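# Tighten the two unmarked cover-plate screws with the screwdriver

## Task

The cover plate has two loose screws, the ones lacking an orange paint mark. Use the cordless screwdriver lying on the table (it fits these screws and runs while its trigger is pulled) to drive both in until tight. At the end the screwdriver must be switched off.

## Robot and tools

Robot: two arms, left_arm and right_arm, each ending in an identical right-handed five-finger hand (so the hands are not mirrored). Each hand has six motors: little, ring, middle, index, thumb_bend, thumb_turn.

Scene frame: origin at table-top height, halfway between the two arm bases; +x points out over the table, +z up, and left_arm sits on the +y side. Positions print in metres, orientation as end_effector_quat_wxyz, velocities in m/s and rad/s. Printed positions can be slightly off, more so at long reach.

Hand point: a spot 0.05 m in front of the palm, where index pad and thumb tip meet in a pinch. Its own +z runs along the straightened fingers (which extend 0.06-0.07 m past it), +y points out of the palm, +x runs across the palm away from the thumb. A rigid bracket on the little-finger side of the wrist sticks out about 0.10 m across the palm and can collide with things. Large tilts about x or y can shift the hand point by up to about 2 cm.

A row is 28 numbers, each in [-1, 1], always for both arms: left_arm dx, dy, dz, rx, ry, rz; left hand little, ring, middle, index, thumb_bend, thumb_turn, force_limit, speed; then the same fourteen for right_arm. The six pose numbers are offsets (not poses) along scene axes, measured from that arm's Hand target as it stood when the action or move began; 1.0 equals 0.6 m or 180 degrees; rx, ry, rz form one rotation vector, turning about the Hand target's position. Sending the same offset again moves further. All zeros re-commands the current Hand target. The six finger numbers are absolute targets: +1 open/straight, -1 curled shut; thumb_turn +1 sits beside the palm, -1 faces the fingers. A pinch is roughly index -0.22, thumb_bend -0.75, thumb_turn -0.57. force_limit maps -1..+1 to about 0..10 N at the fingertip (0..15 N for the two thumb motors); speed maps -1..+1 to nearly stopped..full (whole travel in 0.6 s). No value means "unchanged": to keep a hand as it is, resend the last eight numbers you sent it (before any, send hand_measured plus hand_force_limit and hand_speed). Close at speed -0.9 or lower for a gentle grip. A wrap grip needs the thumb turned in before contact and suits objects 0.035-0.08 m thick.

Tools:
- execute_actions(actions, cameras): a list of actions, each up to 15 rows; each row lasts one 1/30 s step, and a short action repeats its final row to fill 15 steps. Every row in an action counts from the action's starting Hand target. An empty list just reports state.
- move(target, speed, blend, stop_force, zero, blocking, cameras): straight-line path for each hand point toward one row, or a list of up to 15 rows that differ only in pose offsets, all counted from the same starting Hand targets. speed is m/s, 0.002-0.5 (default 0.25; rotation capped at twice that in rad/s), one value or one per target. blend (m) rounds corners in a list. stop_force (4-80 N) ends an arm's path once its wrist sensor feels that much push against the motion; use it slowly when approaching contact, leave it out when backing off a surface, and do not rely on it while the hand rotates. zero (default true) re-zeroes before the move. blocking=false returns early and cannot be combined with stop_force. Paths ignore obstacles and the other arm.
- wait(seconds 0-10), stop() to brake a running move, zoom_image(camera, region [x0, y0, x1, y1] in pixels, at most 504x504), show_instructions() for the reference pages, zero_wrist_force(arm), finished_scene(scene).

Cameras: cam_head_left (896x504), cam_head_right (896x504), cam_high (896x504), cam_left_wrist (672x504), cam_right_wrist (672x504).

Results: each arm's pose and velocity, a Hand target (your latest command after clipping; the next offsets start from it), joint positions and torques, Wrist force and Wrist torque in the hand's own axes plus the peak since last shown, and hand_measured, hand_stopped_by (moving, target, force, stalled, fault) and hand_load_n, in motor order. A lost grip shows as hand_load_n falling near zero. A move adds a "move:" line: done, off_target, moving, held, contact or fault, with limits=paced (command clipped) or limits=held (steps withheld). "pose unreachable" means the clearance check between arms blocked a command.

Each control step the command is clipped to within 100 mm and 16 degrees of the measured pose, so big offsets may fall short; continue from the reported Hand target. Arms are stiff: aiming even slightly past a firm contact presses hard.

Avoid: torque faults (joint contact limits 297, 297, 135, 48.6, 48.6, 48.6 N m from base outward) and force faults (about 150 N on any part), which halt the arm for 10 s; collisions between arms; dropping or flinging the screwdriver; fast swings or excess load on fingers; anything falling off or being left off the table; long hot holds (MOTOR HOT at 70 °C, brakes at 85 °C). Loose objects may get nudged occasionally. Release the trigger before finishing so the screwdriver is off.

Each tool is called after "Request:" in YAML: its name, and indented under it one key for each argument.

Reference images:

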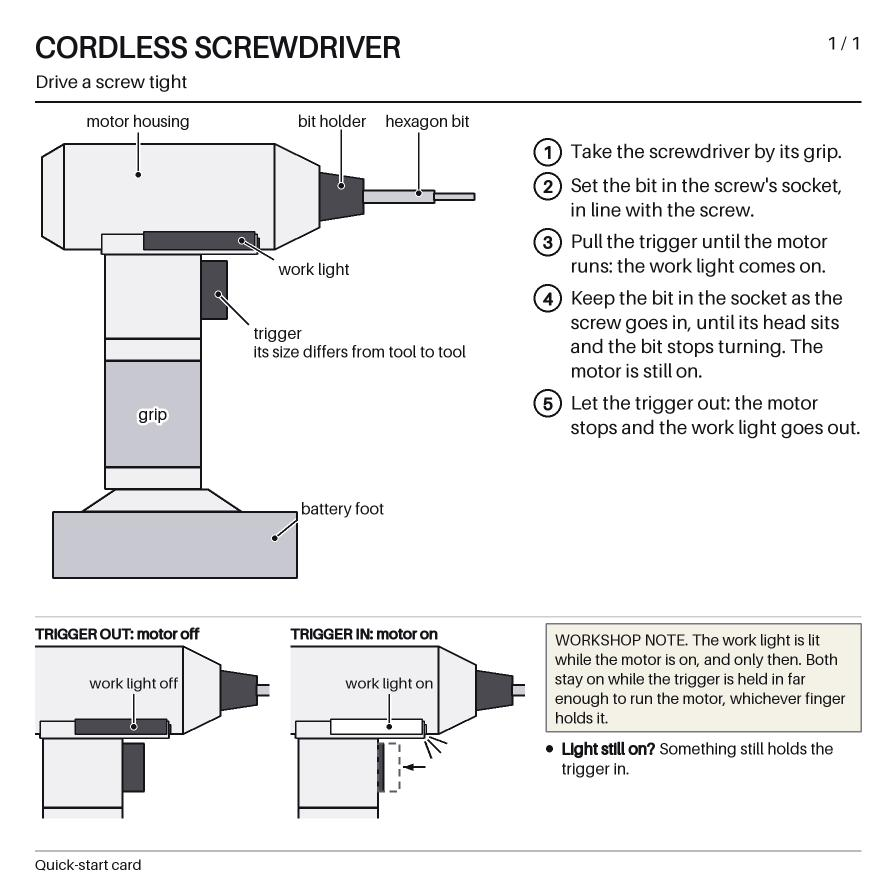

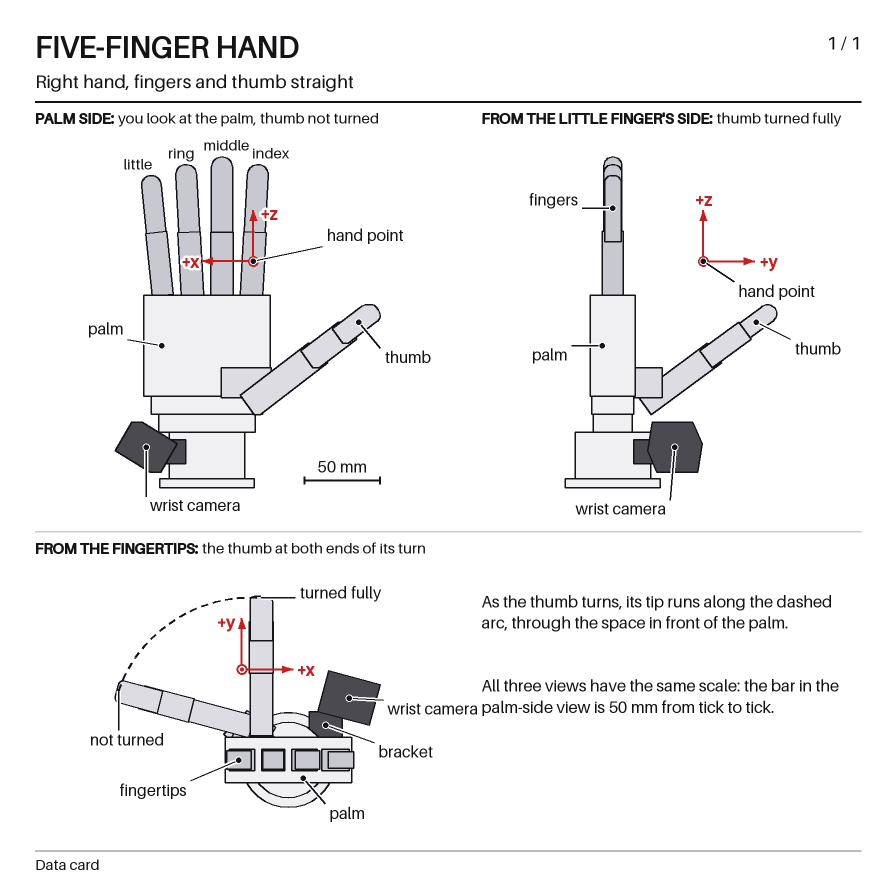

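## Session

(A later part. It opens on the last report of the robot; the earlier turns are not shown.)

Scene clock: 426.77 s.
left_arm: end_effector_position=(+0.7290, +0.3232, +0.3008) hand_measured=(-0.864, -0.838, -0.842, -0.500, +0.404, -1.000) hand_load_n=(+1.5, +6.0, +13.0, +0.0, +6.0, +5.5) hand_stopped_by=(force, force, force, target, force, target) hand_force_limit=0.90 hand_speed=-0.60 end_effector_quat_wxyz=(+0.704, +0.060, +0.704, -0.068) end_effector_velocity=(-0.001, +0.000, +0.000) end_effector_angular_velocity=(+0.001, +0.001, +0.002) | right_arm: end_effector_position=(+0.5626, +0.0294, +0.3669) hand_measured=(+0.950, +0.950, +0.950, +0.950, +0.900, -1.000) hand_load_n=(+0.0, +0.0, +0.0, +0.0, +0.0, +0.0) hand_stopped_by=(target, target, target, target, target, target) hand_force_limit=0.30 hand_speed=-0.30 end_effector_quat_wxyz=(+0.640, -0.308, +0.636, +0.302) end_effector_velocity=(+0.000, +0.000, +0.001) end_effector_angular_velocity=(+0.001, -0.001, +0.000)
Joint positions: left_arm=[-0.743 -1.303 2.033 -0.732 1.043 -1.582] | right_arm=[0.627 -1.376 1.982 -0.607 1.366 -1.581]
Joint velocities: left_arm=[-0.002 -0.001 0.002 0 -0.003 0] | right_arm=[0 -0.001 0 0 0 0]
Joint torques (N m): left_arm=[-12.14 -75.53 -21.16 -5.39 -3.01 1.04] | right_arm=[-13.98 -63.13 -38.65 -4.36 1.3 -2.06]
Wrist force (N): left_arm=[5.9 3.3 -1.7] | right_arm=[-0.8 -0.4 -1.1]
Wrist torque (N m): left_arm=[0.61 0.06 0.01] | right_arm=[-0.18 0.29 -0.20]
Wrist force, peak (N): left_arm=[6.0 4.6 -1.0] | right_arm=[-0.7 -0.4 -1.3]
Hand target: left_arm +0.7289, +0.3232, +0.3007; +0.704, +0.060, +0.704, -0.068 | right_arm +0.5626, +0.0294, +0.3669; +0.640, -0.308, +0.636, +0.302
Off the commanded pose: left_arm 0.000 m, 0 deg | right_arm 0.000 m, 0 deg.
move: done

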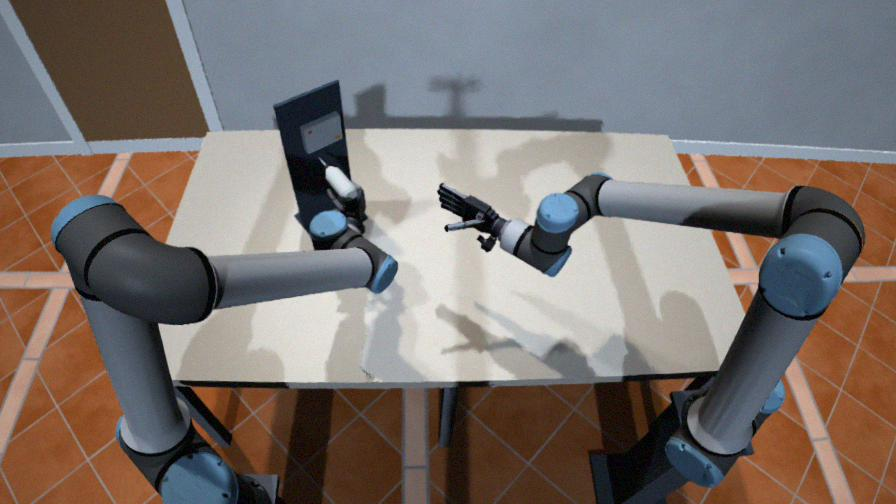

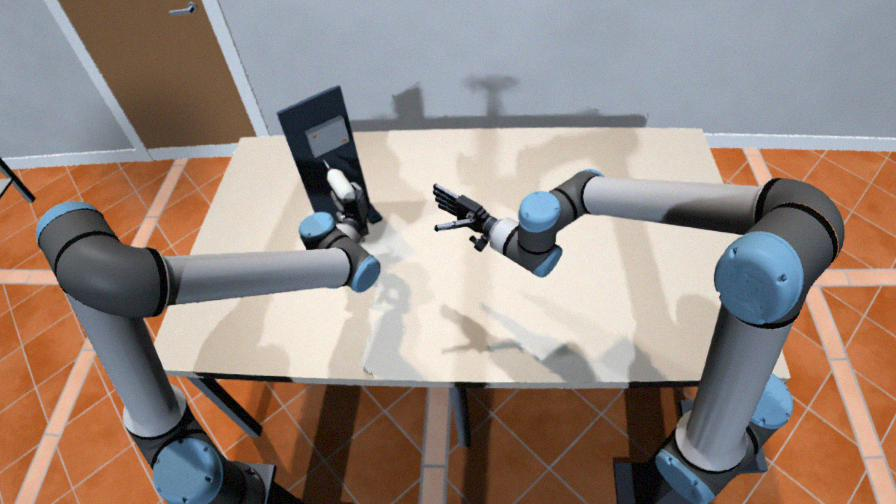

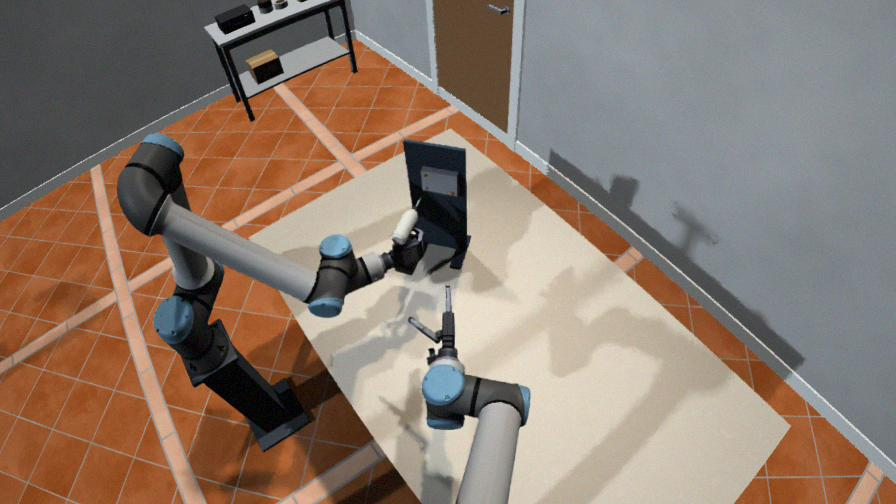

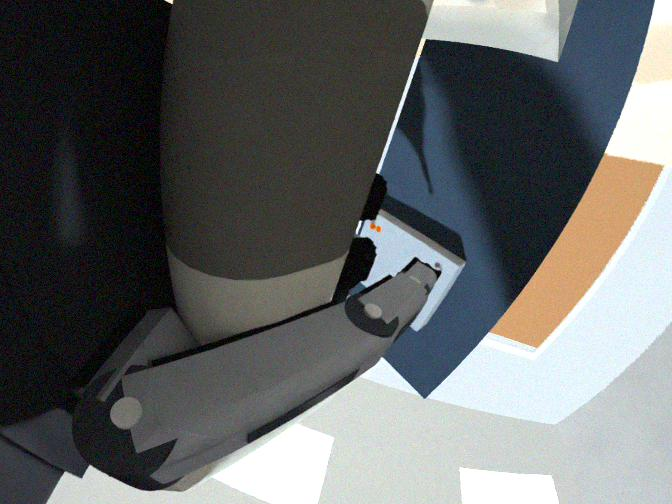

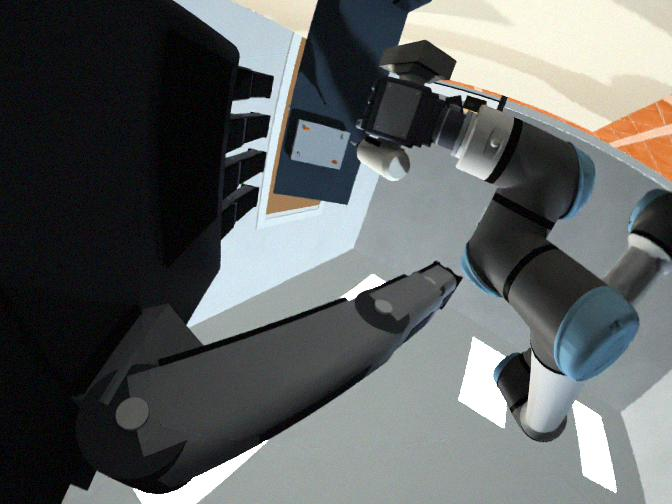

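Request:
move:
  target: [0.04255,0.0263,-0.004,0,0,0,-0.97,-0.97,-0.97,-0.5,-0.97,-1,0.9,-0.6,0,0,0,0,0,0,0.95,0.95,0.95,0.95,0.9,-1,0.3,-0.3]
  speed: 0.05
  stop_force: 10

Request:
zoom_image:
  camera: "cam_right_wrist"
  region: [280, 100, 370, 170]

Request:
zoom_image:
  camera: "cam_high"
  region: [400, 160, 470, 230]

Request:
zoom_image:
  camera: "cam_head_left"
  region: [290, 100, 360, 190]

Request:
zoom_image:
  camera: "cam_head_right"
  region: [290, 100, 360, 190]

Scene clock: 429.07 s.
left_arm: end_effector_position=(+0.7544, +0.3390, +0.2983) hand_measured=(-0.864, -0.838, -0.842, -0.500, +0.404, -1.000) hand_load_n=(+1.5, +6.5, +13.5, +0.0, +6.0, +5.5) hand_stopped_by=(force, force, force, target, force, target) hand_force_limit=0.90 hand_speed=-0.60 end_effector_quat_wxyz=(+0.704, +0.060, +0.704, -0.068) end_effector_velocity=(+0.000, +0.000, +0.000) end_effector_angular_velocity=(+0.000, +0.000, +0.001) | right_arm: end_effector_position=(+0.5626, +0.0294, +0.3669) hand_measured=(+0.950, +0.950, +0.950, +0.950, +0.900, -1.000) hand_load_n=(+0.0, +0.0, +0.0, +0.0, +0.0, +0.0) hand_stopped_by=(target, target, target, target, target, target) hand_force_limit=0.30 hand_speed=-0.30 end_effector_quat_wxyz=(+0.640, -0.308, +0.636, +0.302) end_effector_velocity=(+0.000, +0.000, +0.001) end_effector_angular_velocity=(+0.001, -0.001, +0.000)
Joint positions: left_arm=[-0.696 -1.276 2.001 -0.727 1.09 -1.582] | right_arm=[0.627 -1.376 1.982 -0.607 1.366 -1.581]
Joint velocities: left_arm=[0 0 0 0 0 0] | right_arm=[0 -0.001 0 0 0 0]
Joint torques (N m): left_arm=[-13.27 -75.46 -25.71 -7 -1.84 -2.16] | right_arm=[-14.35 -63.81 -38.19 -4.24 1.34 -1.84]
Wrist force (N): left_arm=[6.1 3.5 -1.7] | right_arm=[-0.4 -0.2 -1.1]
Wrist torque (N m): left_arm=[0.65 0.01 0.03] | right_arm=[-0.14 0.23 -0.17]
Wrist force, peak (N): left_arm=[6.1 3.3 -2.5] | right_arm=[-0.5 0.0 -1.6]
Hand target: left_arm +0.7544, +0.3390, +0.2983; +0.704, +0.060, +0.704, -0.068 | right_arm +0.5626, +0.0294, +0.3669; +0.640, -0.308, +0.636, +0.302
Off the commanded pose: left_arm 0.000 m, 0 deg | right_arm 0.000 m, 0 deg.
move: done

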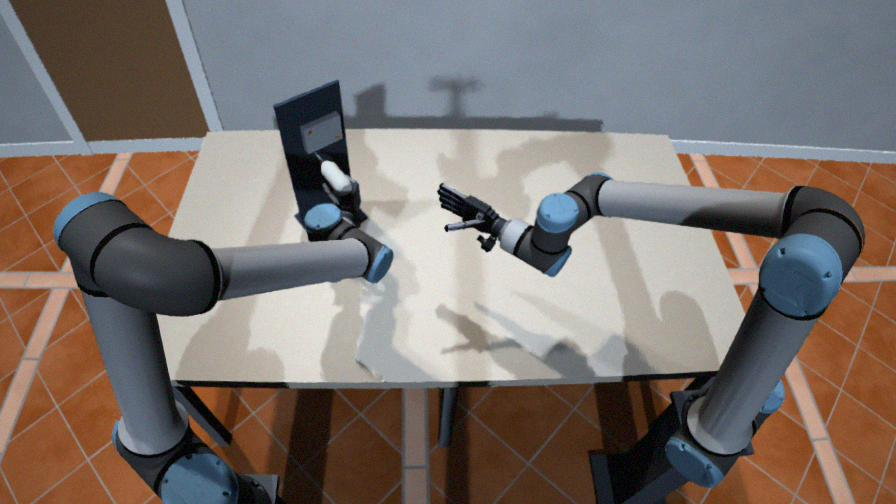

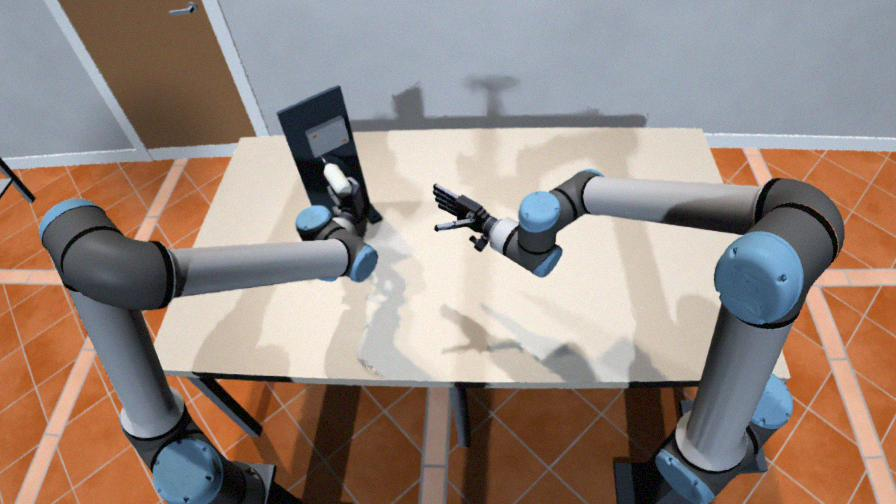

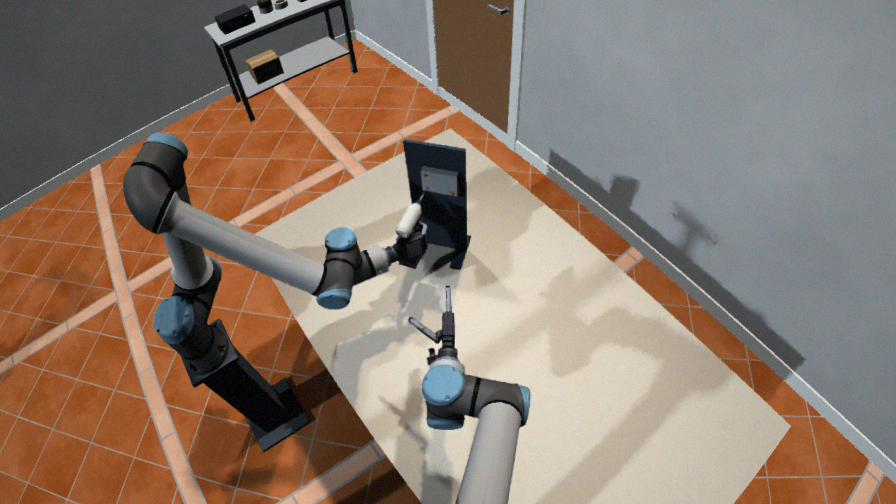

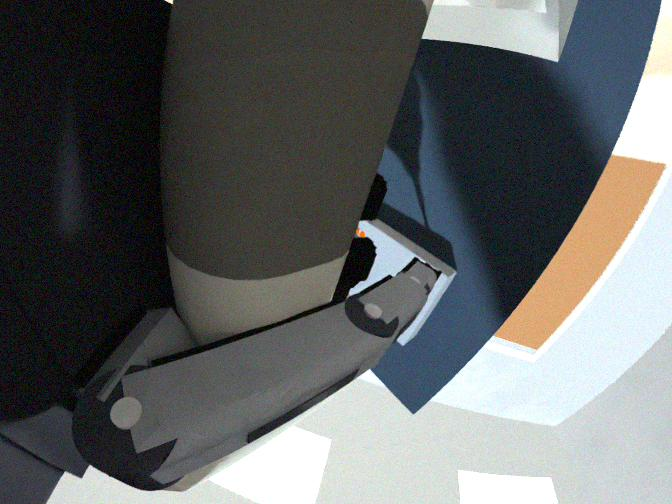

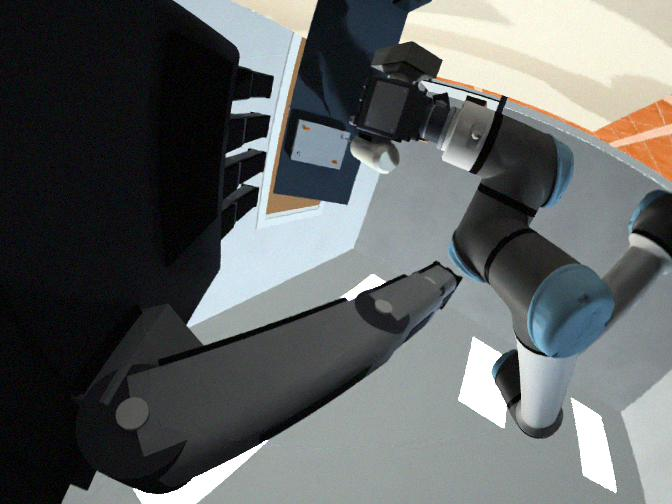

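Scaled by 5.600 from the camera's 672x504 image, which has a finer 960x720 frame.

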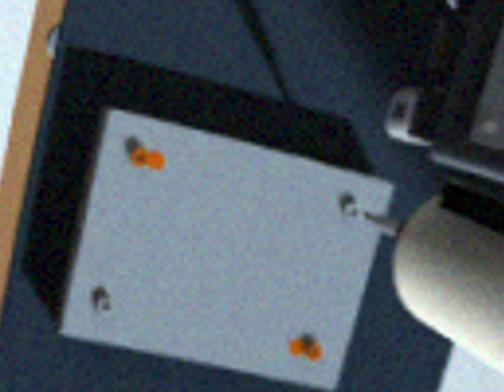

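Scaled by 7.200.

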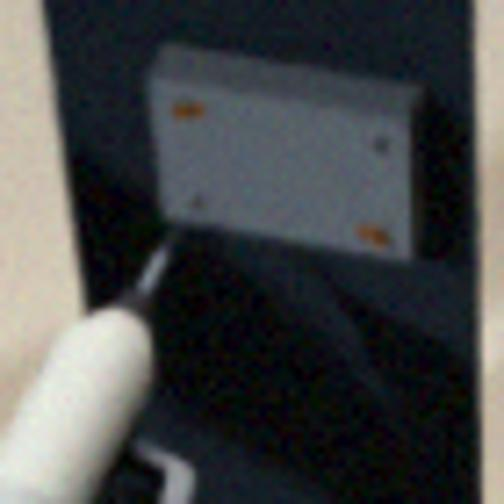

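Scaled by 5.600.

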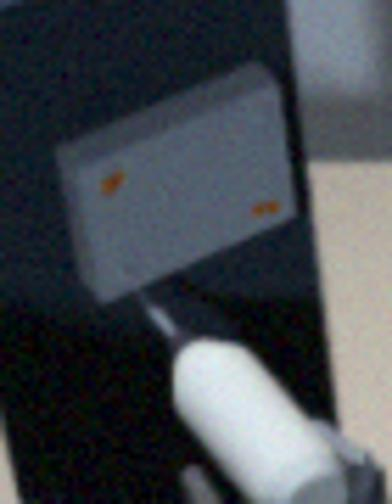

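Scaled by 5.600.

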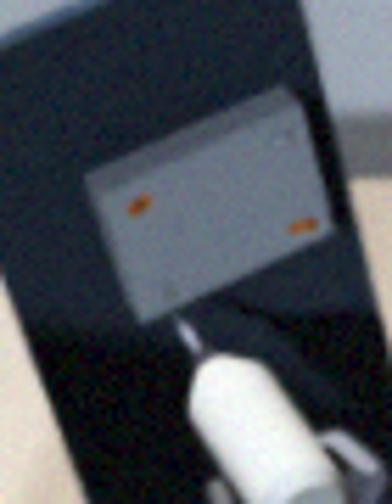

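Request:
move:
  target: [0,0,0,0,0,0,-0.97,-0.97,-0.97,-0.5,-0.97,-1,0.9,-0.6,0.10,0.09,0,0,0,0,0.95,0.95,0.95,0.95,0.9,-1,0.3,-0.3]
  speed: 0.15
  cameras: ["cam_right_wrist"]

Request:
zoom_image:
  camera: "cam_right_wrist"
  region: [280, 60, 420, 160]

Scene clock: 431.07 s.
left_arm: end_effector_position=(+0.7544, +0.3390, +0.2983) hand_measured=(-0.864, -0.838, -0.842, -0.500, +0.404, -1.000) hand_load_n=(+1.0, +6.0, +13.5, +0.0, +5.5, +5.5) hand_stopped_by=(force, force, force, target, force, target) hand_force_limit=0.90 hand_speed=-0.60 end_effector_quat_wxyz=(+0.704, +0.060, +0.704, -0.068) end_effector_velocity=(+0.000, +0.001, +0.000) end_effector_angular_velocity=(+0.002, -0.001, +0.001) | right_arm: end_effector_position=(+0.6225, +0.0834, +0.3669) hand_measured=(+0.950, +0.950, +0.950, +0.950, +0.900, -1.000) hand_load_n=(+0.0, +0.0, +0.0, +0.0, +0.0, -0.5) hand_stopped_by=(target, target, target, target, target, target) hand_force_limit=0.30 hand_speed=-0.30 end_effector_quat_wxyz=(+0.640, -0.308, +0.636, +0.302) end_effector_velocity=(+0.000, +0.001, +0.001) end_effector_angular_velocity=(+0.002, -0.001, +0.001)
Joint positions: left_arm=[-0.696 -1.276 2.001 -0.727 1.09 -1.582] | right_arm=[0.632 -1.259 1.827 -0.569 1.371 -1.581]
Joint velocities: left_arm=[0.001 0 0 0 -0.001 0.002] | right_arm=[0 0.001 -0.001 -0.002 0 0]
Joint torques (N m): left_arm=[-11.77 -76.55 -31.39 -5.44 -1.84 -2.45] | right_arm=[5.68 -59.61 -42.29 -4.87 -0.02 -2.02]
Wrist force (N): left_arm=[5.6 3.4 -1.9] | right_arm=[-0.5 -0.1 -1.2]
Wrist torque (N m): left_arm=[0.66 0.09 -0.01] | right_arm=[-0.11 0.24 -0.15]
Wrist force, peak (N): left_arm=[6.3 3.5 -2.0] | right_arm=[-0.6 -0.1 -2.8]
Hand target: left_arm +0.7544, +0.3390, +0.2983; +0.704, +0.060, +0.704, -0.068 | right_arm +0.6226, +0.0834, +0.3670; +0.640, -0.308, +0.636, +0.302
Off the commanded pose: left_arm 0.000 m, 0 deg | right_arm 0.000 m, 0 deg.
move: done
Images, in order (width x height): cam_right_wrist 672x504.

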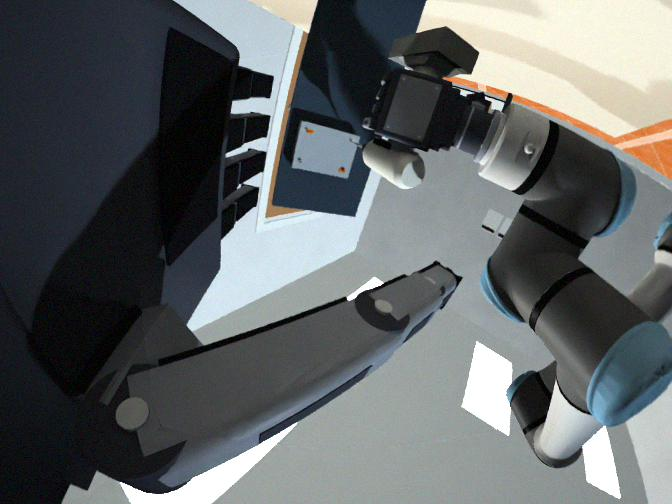

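Scaled by 3.600 from the camera's 672x504 image, which has a finer 960x720 frame.

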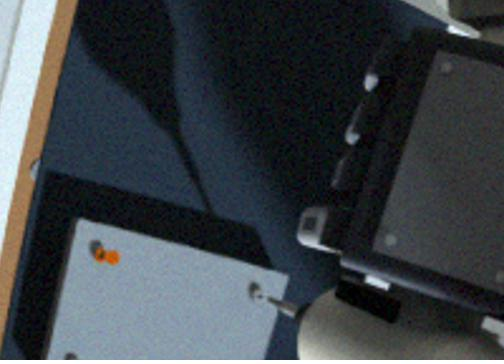

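Request:
move:
  target: [0,0,0,0,0,0,-0.97,-0.97,-0.97,-0.5,-0.97,-1,0.9,-0.6,0.0667,0.0667,0,0,0,0,0.95,0.95,0.95,0.95,0.9,-1,0.3,-0.3]
  speed: 0.12
  cameras: ["cam_right_wrist","cam_high","cam_head_left","cam_head_right"]

Request:
zoom_image:
  camera: "cam_right_wrist"
  region: [280, 90, 400, 180]

Scene clock: 432.10 s.
left_arm: end_effector_position=(+0.7544, +0.3390, +0.2983) hand_measured=(-0.864, -0.838, -0.842, -0.500, +0.404, -1.000) hand_load_n=(+1.5, +6.5, +13.5, +0.0, +5.5, +5.0) hand_stopped_by=(force, force, force, target, force, target) hand_force_limit=0.90 hand_speed=-0.60 end_effector_quat_wxyz=(+0.704, +0.060, +0.704, -0.068) end_effector_velocity=(+0.000, +0.000, +0.001) end_effector_angular_velocity=(+0.000, -0.001, +0.000) | right_arm: end_effector_position=(+0.6625, +0.1235, +0.3670) hand_measured=(+0.950, +0.950, +0.950, +0.950, +0.900, -1.000) hand_load_n=(+0.0, +0.0, +0.0, +0.0, +0.0, +0.0) hand_stopped_by=(target, target, target, target, target, target) hand_force_limit=0.30 hand_speed=-0.30 end_effector_quat_wxyz=(+0.640, -0.308, +0.636, +0.302) end_effector_velocity=(+0.000, +0.000, +0.000) end_effector_angular_velocity=(+0.000, +0.000, +0.001)
Joint positions: left_arm=[-0.696 -1.276 2.001 -0.727 1.09 -1.582] | right_arm=[0.64 -1.177 1.71 -0.533 1.379 -1.581]
Joint velocities: left_arm=[0 0 0 -0.001 0 0.001] | right_arm=[0 0 -0.001 0.001 0 0]
Joint torques (N m): left_arm=[-15.16 -75.54 -35.15 -4.54 -1.09 -2.27] | right_arm=[-4.12 -69.95 -41.97 -4.61 -0.46 -2.19]
Wrist force (N): left_arm=[5.8 3.3 -1.7] | right_arm=[-0.4 -0.5 -0.6]
Wrist torque (N m): left_arm=[0.63 0.06 0.00] | right_arm=[-0.22 0.22 -0.16]
Wrist force, peak (N): left_arm=[6.3 3.7 -1.8] | right_arm=[-0.5 -0.3 -2.4]
Hand target: left_arm +0.7544, +0.3390, +0.2983; +0.704, +0.060, +0.704, -0.068 | right_arm +0.6626, +0.1235, +0.3671; +0.640, -0.308, +0.636, +0.302
Off the commanded pose: left_arm 0.000 m, 0 deg | right_arm 0.000 m, 0 deg.
move: done
Images, in order (width x height): cam_head_left 896x504, cam_head_right 896x504, cam_high 896x504, cam_right_wrist 672x504.

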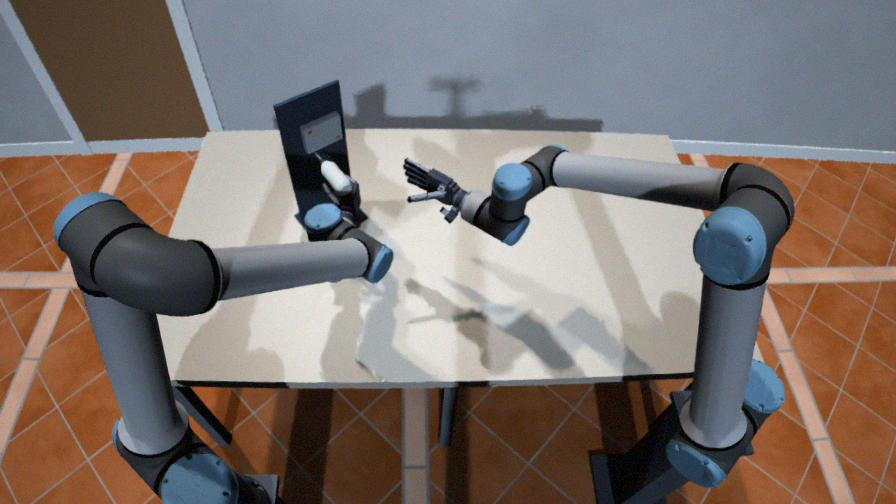

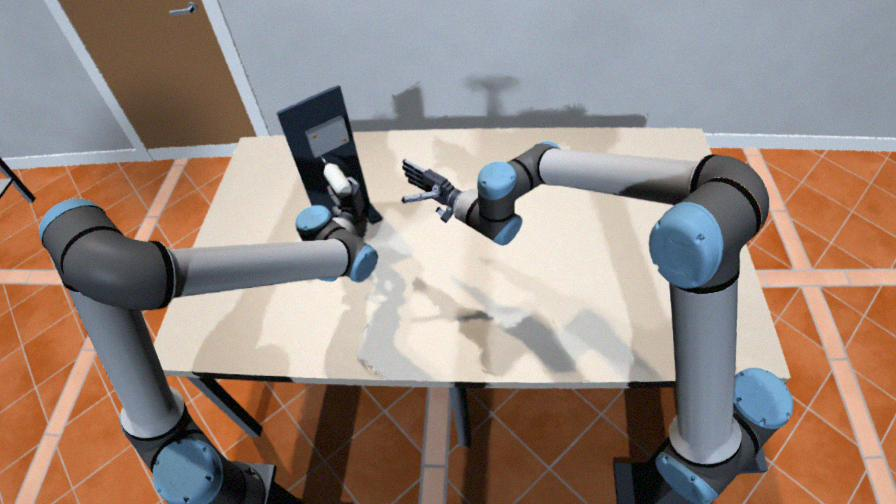

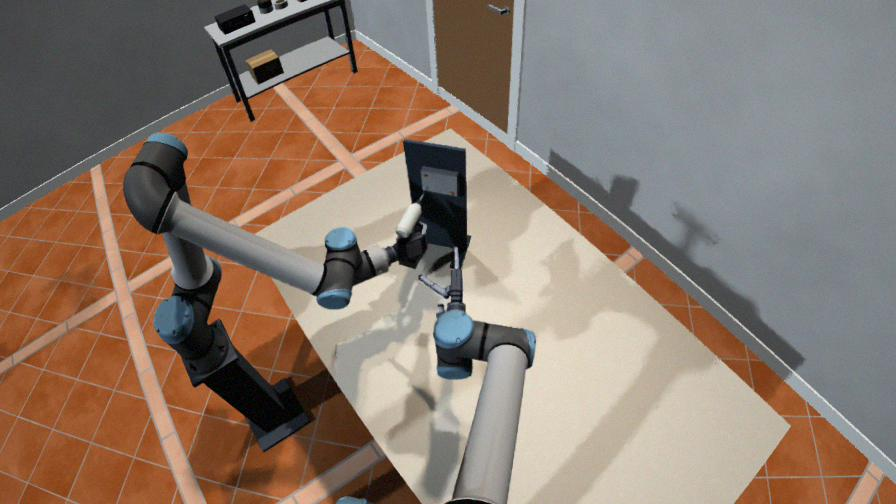

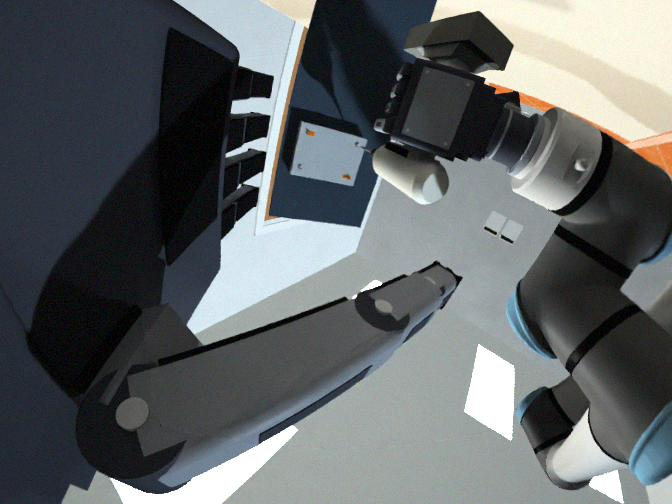

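Scaled by 4.200 from the camera's 672x504 image, which has a finer 960x720 frame.

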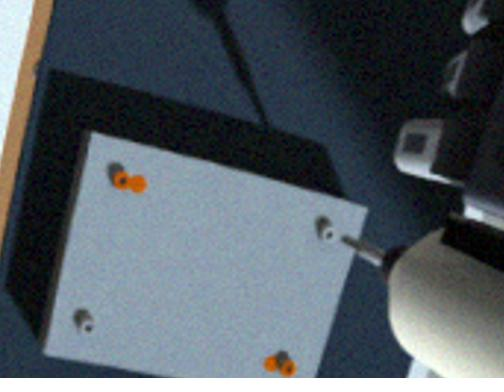

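Request:
zoom_image:
  camera: "cam_right_wrist"
  region: [335, 125, 385, 165]

Request:
zoom_image:
  camera: "cam_high"
  region: [410, 180, 440, 210]

Request:
zoom_image:
  camera: "cam_head_left"
  region: [295, 130, 335, 170]

Request:
zoom_image:
  camera: "cam_head_right"
  region: [300, 135, 340, 175]

Scaled by 10.080 from the camera's 672x504 image, which has a finer 960x720 frame.

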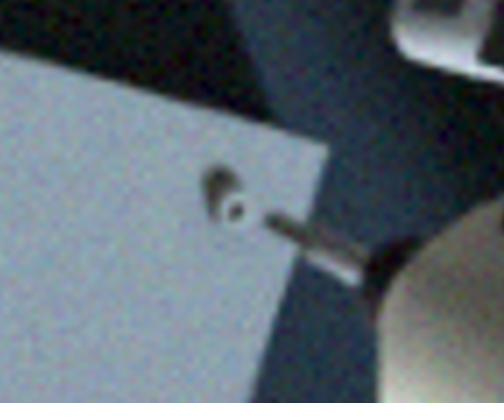

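Scaled by 16.800.

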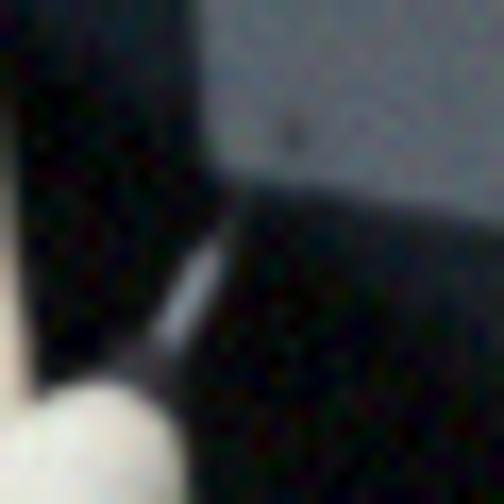

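Scaled by 12.600.

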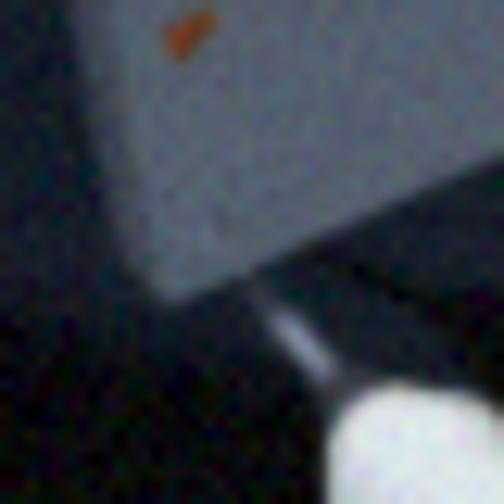

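Scaled by 12.600.

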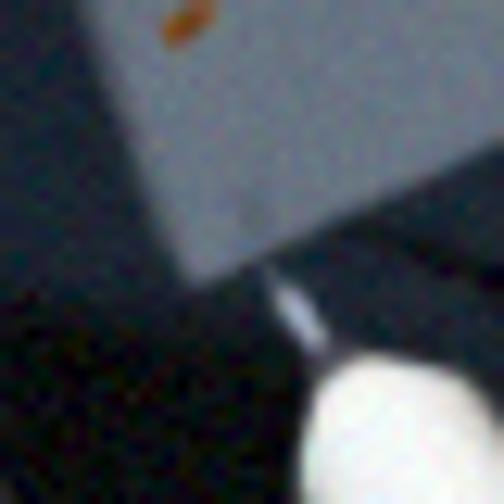

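Request:
move:
  target: [0.0071,0.00438,0,0,0,0,-0.97,-0.97,-0.97,-0.5,-0.97,-1,0.9,-0.6,0,0,0,0,0,0,0.95,0.95,0.95,0.95,0.9,-1,0.3,-0.3]
  speed: 0.02
  stop_force: 6
  cameras: ["cam_right_wrist","cam_high","cam_head_left","cam_head_right"]

Request:
zoom_image:
  camera: "cam_right_wrist"
  region: [335, 125, 385, 165]

Request:
zoom_image:
  camera: "cam_high"
  region: [410, 180, 440, 210]

Request:
zoom_image:
  camera: "cam_head_right"
  region: [300, 135, 340, 175]

Scene clock: 434.57 s.
left_arm: end_effector_position=(+0.7587, +0.3416, +0.2983) hand_measured=(-0.864, -0.838, -0.842, -0.500, +0.404, -1.000) hand_load_n=(+1.0, +6.0, +13.0, +0.0, +6.0, +5.5) hand_stopped_by=(force, force, force, target, force, target) hand_force_limit=0.90 hand_speed=-0.60 end_effector_quat_wxyz=(+0.704, +0.060, +0.704, -0.068) end_effector_velocity=(+0.000, +0.000, +0.000) end_effector_angular_velocity=(+0.001, +0.000, +0.000) | right_arm: end_effector_position=(+0.6626, +0.1235, +0.3671) hand_measured=(+0.950, +0.950, +0.950, +0.950, +0.900, -1.000) hand_load_n=(+0.0, +0.0, +0.0, +0.0, +0.0, -0.5) hand_stopped_by=(target, target, target, target, target, target) hand_force_limit=0.30 hand_speed=-0.30 end_effector_quat_wxyz=(+0.640, -0.308, +0.636, +0.302) end_effector_velocity=(+0.000, +0.000, -0.001) end_effector_angular_velocity=(-0.001, +0.001, +0.000)
Joint positions: left_arm=[-0.688 -1.271 1.995 -0.725 1.098 -1.582] | right_arm=[0.639 -1.177 1.71 -0.533 1.379 -1.581]
Joint velocities: left_arm=[0.001 0 0 0 0 0.001] | right_arm=[0 0.001 0 0.001 0 0]
Joint torques (N m): left_arm=[-11.58 -75.09 -25.81 -5.59 -1.88 -2.63] | right_arm=[-14.1 -66.62 -37.76 -3.72 -0.83 -1.32]
Wrist force (N): left_arm=[5.8 3.5 -1.9] | right_arm=[-0.6 -0.3 -0.7]
Wrist torque (N m): left_arm=[0.66 0.07 0.00] | right_arm=[-0.19 0.24 -0.17]
Wrist force, peak (N): left_arm=[6.4 4.1 -2.0] | right_arm=[-0.9 -0.9 -1.1]
Hand target: left_arm +0.7587, +0.3416, +0.2983; +0.704, +0.060, +0.704, -0.068 | right_arm +0.6626, +0.1235, +0.3671; +0.640, -0.308, +0.636, +0.302
Off the commanded pose: left_arm 0.000 m, 0 deg | right_arm 0.000 m, 0 deg.
move: done
Images, in order (width x height): cam_head_left 896x504, cam_head_right 896x504, cam_high 896x504, cam_right_wrist 672x504.

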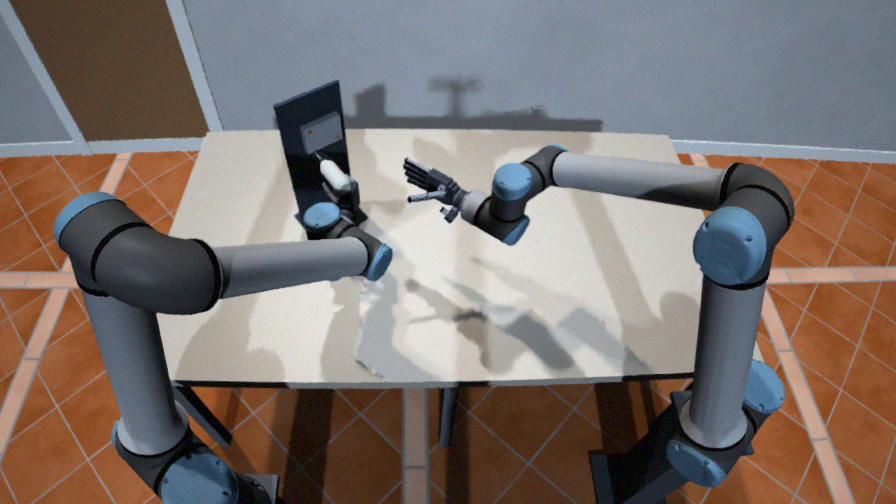

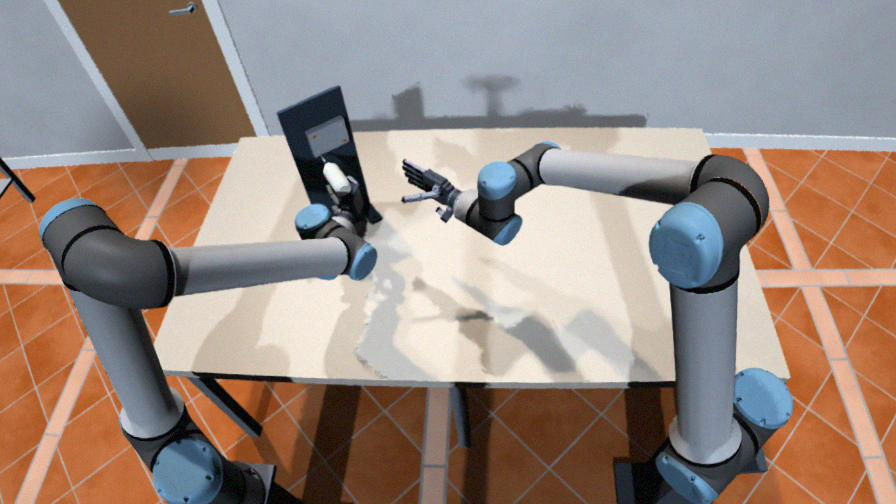

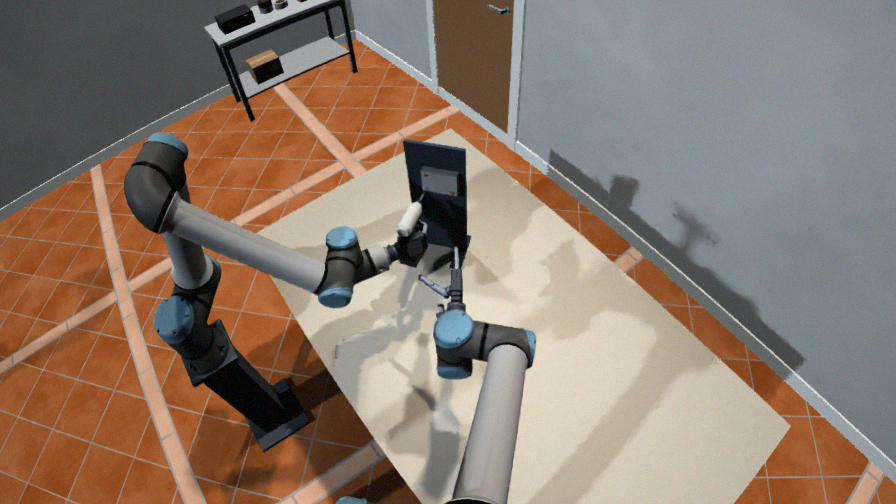

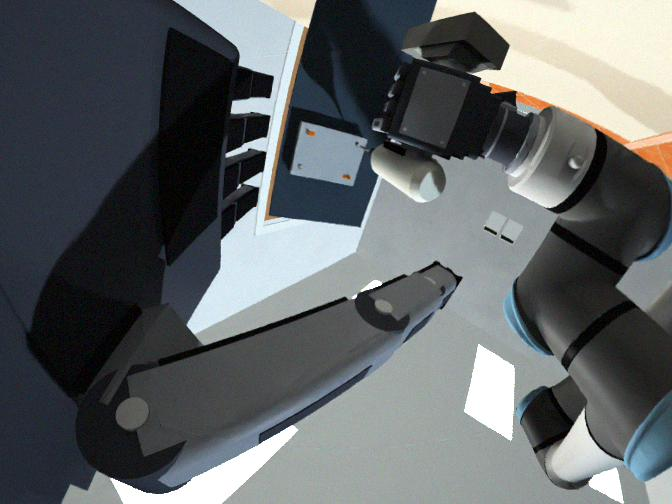

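Scaled by 10.080 from the camera's 672x504 image, which has a finer 960x720 frame.

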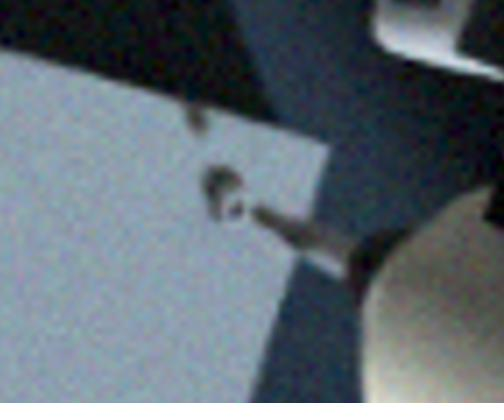

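Scaled by 16.800.

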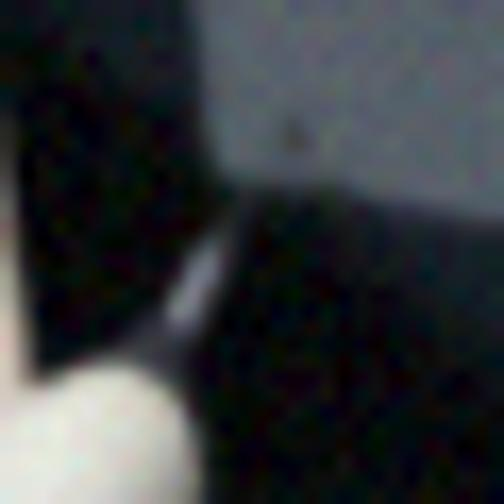

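Scaled by 12.600.

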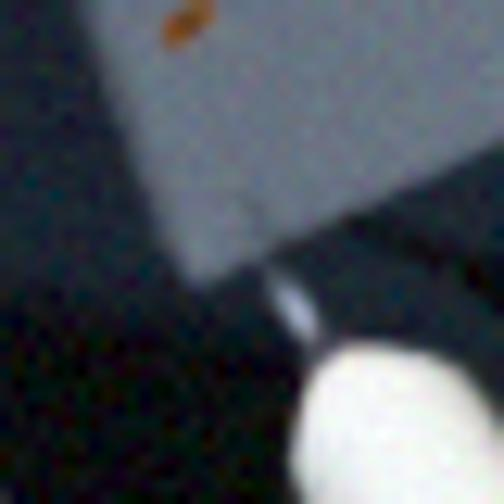

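Request:
move:
  target: [0,0,0,0,0,0,-0.97,-0.97,-0.97,-0.5,-0.97,-1,0.9,-0.6,0.2,-0.156,0,0,0,0.139,0.95,0.95,0.95,0.95,0.9,-1,0.3,-0.3]
  speed: 0.15
  cameras: ["cam_right_wrist","cam_high"]

Scene clock: 437.53 s.
left_arm: end_effector_position=(+0.7587, +0.3416, +0.2983) hand_measured=(-0.864, -0.838, -0.842, -0.500, +0.404, -1.000) hand_load_n=(+1.0, +6.0, +13.0, +0.0, +6.0, +5.5) hand_stopped_by=(force, force, force, target, force, target) hand_force_limit=0.90 hand_speed=-0.60 end_effector_quat_wxyz=(+0.704, +0.060, +0.704, -0.068) end_effector_velocity=(+0.000, +0.000, +0.000) end_effector_angular_velocity=(+0.000, +0.000, -0.001) | right_arm: end_effector_position=(+0.7827, +0.0302, +0.3672) hand_measured=(+0.950, +0.950, +0.950, +0.950, +0.900, -1.000) hand_load_n=(+0.0, +0.0, +0.0, +0.0, +0.0, +0.0) hand_stopped_by=(target, target, target, target, target, target) hand_force_limit=0.30 hand_speed=-0.30 end_effector_quat_wxyz=(+0.559, -0.438, +0.554, +0.434) end_effector_velocity=(-0.001, +0.000, +0.000) end_effector_angular_velocity=(+0.000, -0.001, +0.003)
Joint positions: left_arm=[-0.688 -1.271 1.995 -0.725 1.098 -1.582] | right_arm=[0.344 -1.053 1.519 -0.469 0.647 -1.578]
Joint velocities: left_arm=[0 0 0 0.001 0.001 0] | right_arm=[0 0 0 0 -0.003 0]
Joint torques (N m): left_arm=[-12.49 -77.43 -32.49 -5.41 -1.99 -2.16] | right_arm=[3.16 -82.67 -42.33 -4.17 -1.36 -2.29]
Wrist force (N): left_arm=[5.5 3.4 -1.8] | right_arm=[-0.7 -0.1 -1.0]
Wrist torque (N m): left_arm=[0.65 0.10 -0.02] | right_arm=[-0.13 0.25 -0.17]
Wrist force, peak (N): left_arm=[6.1 3.9 -1.9] | right_arm=[-0.9 -1.8 -1.1]
Hand target: left_arm +0.7587, +0.3416, +0.2983; +0.704, +0.060, +0.704, -0.068 | right_arm +0.7827, +0.0302, +0.3673; +0.559, -0.438, +0.554, +0.434
Off the commanded pose: left_arm 0.000 m, 0 deg | right_arm 0.000 m, 0 deg.
move: done
Images, in order (width x height): cam_high 896x504, cam_right_wrist 672x504.

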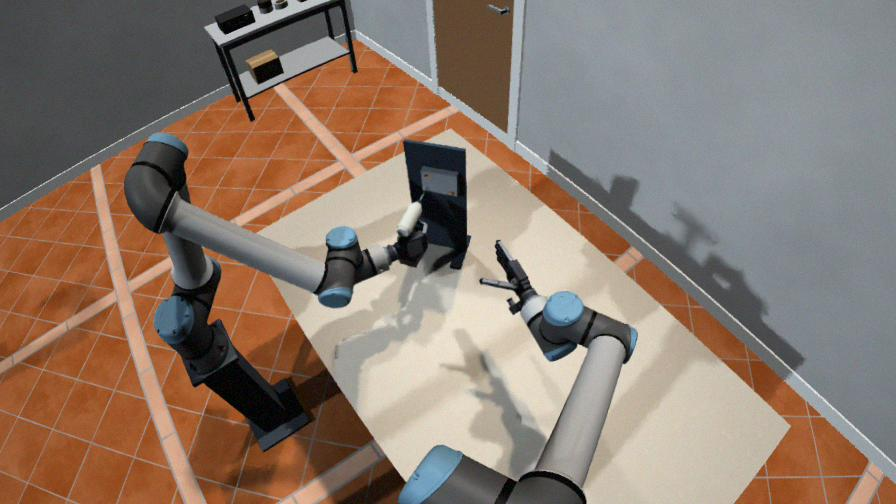

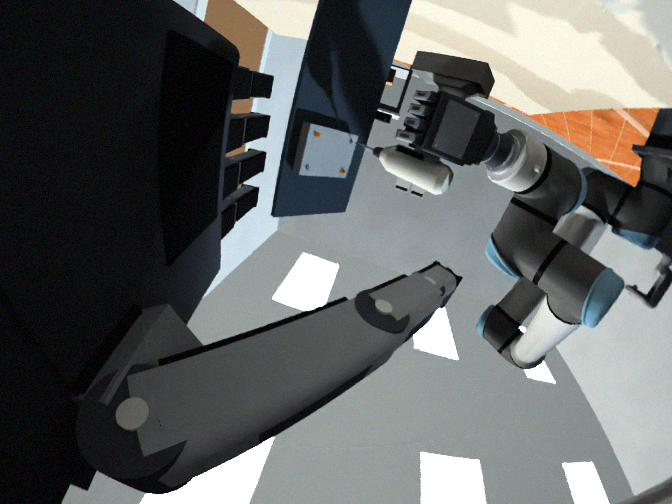

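Request:
zoom_image:
  camera: "cam_right_wrist"
  region: [290, 110, 390, 190]

Request:
zoom_image:
  camera: "cam_right_wrist"
  region: [335, 125, 385, 165]

Scaled by 5.040 from the camera's 672x504 image, which has a finer 960x720 frame.

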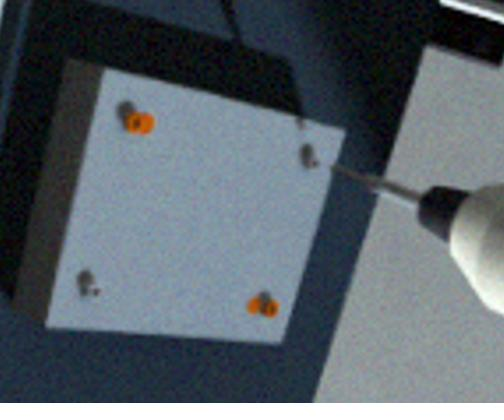

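Scaled by 10.080 from the camera's 672x504 image, which has a finer 960x720 frame.

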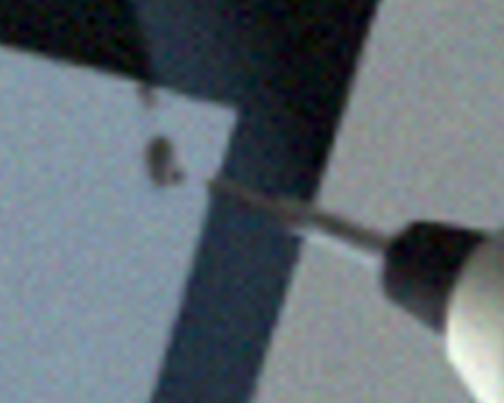

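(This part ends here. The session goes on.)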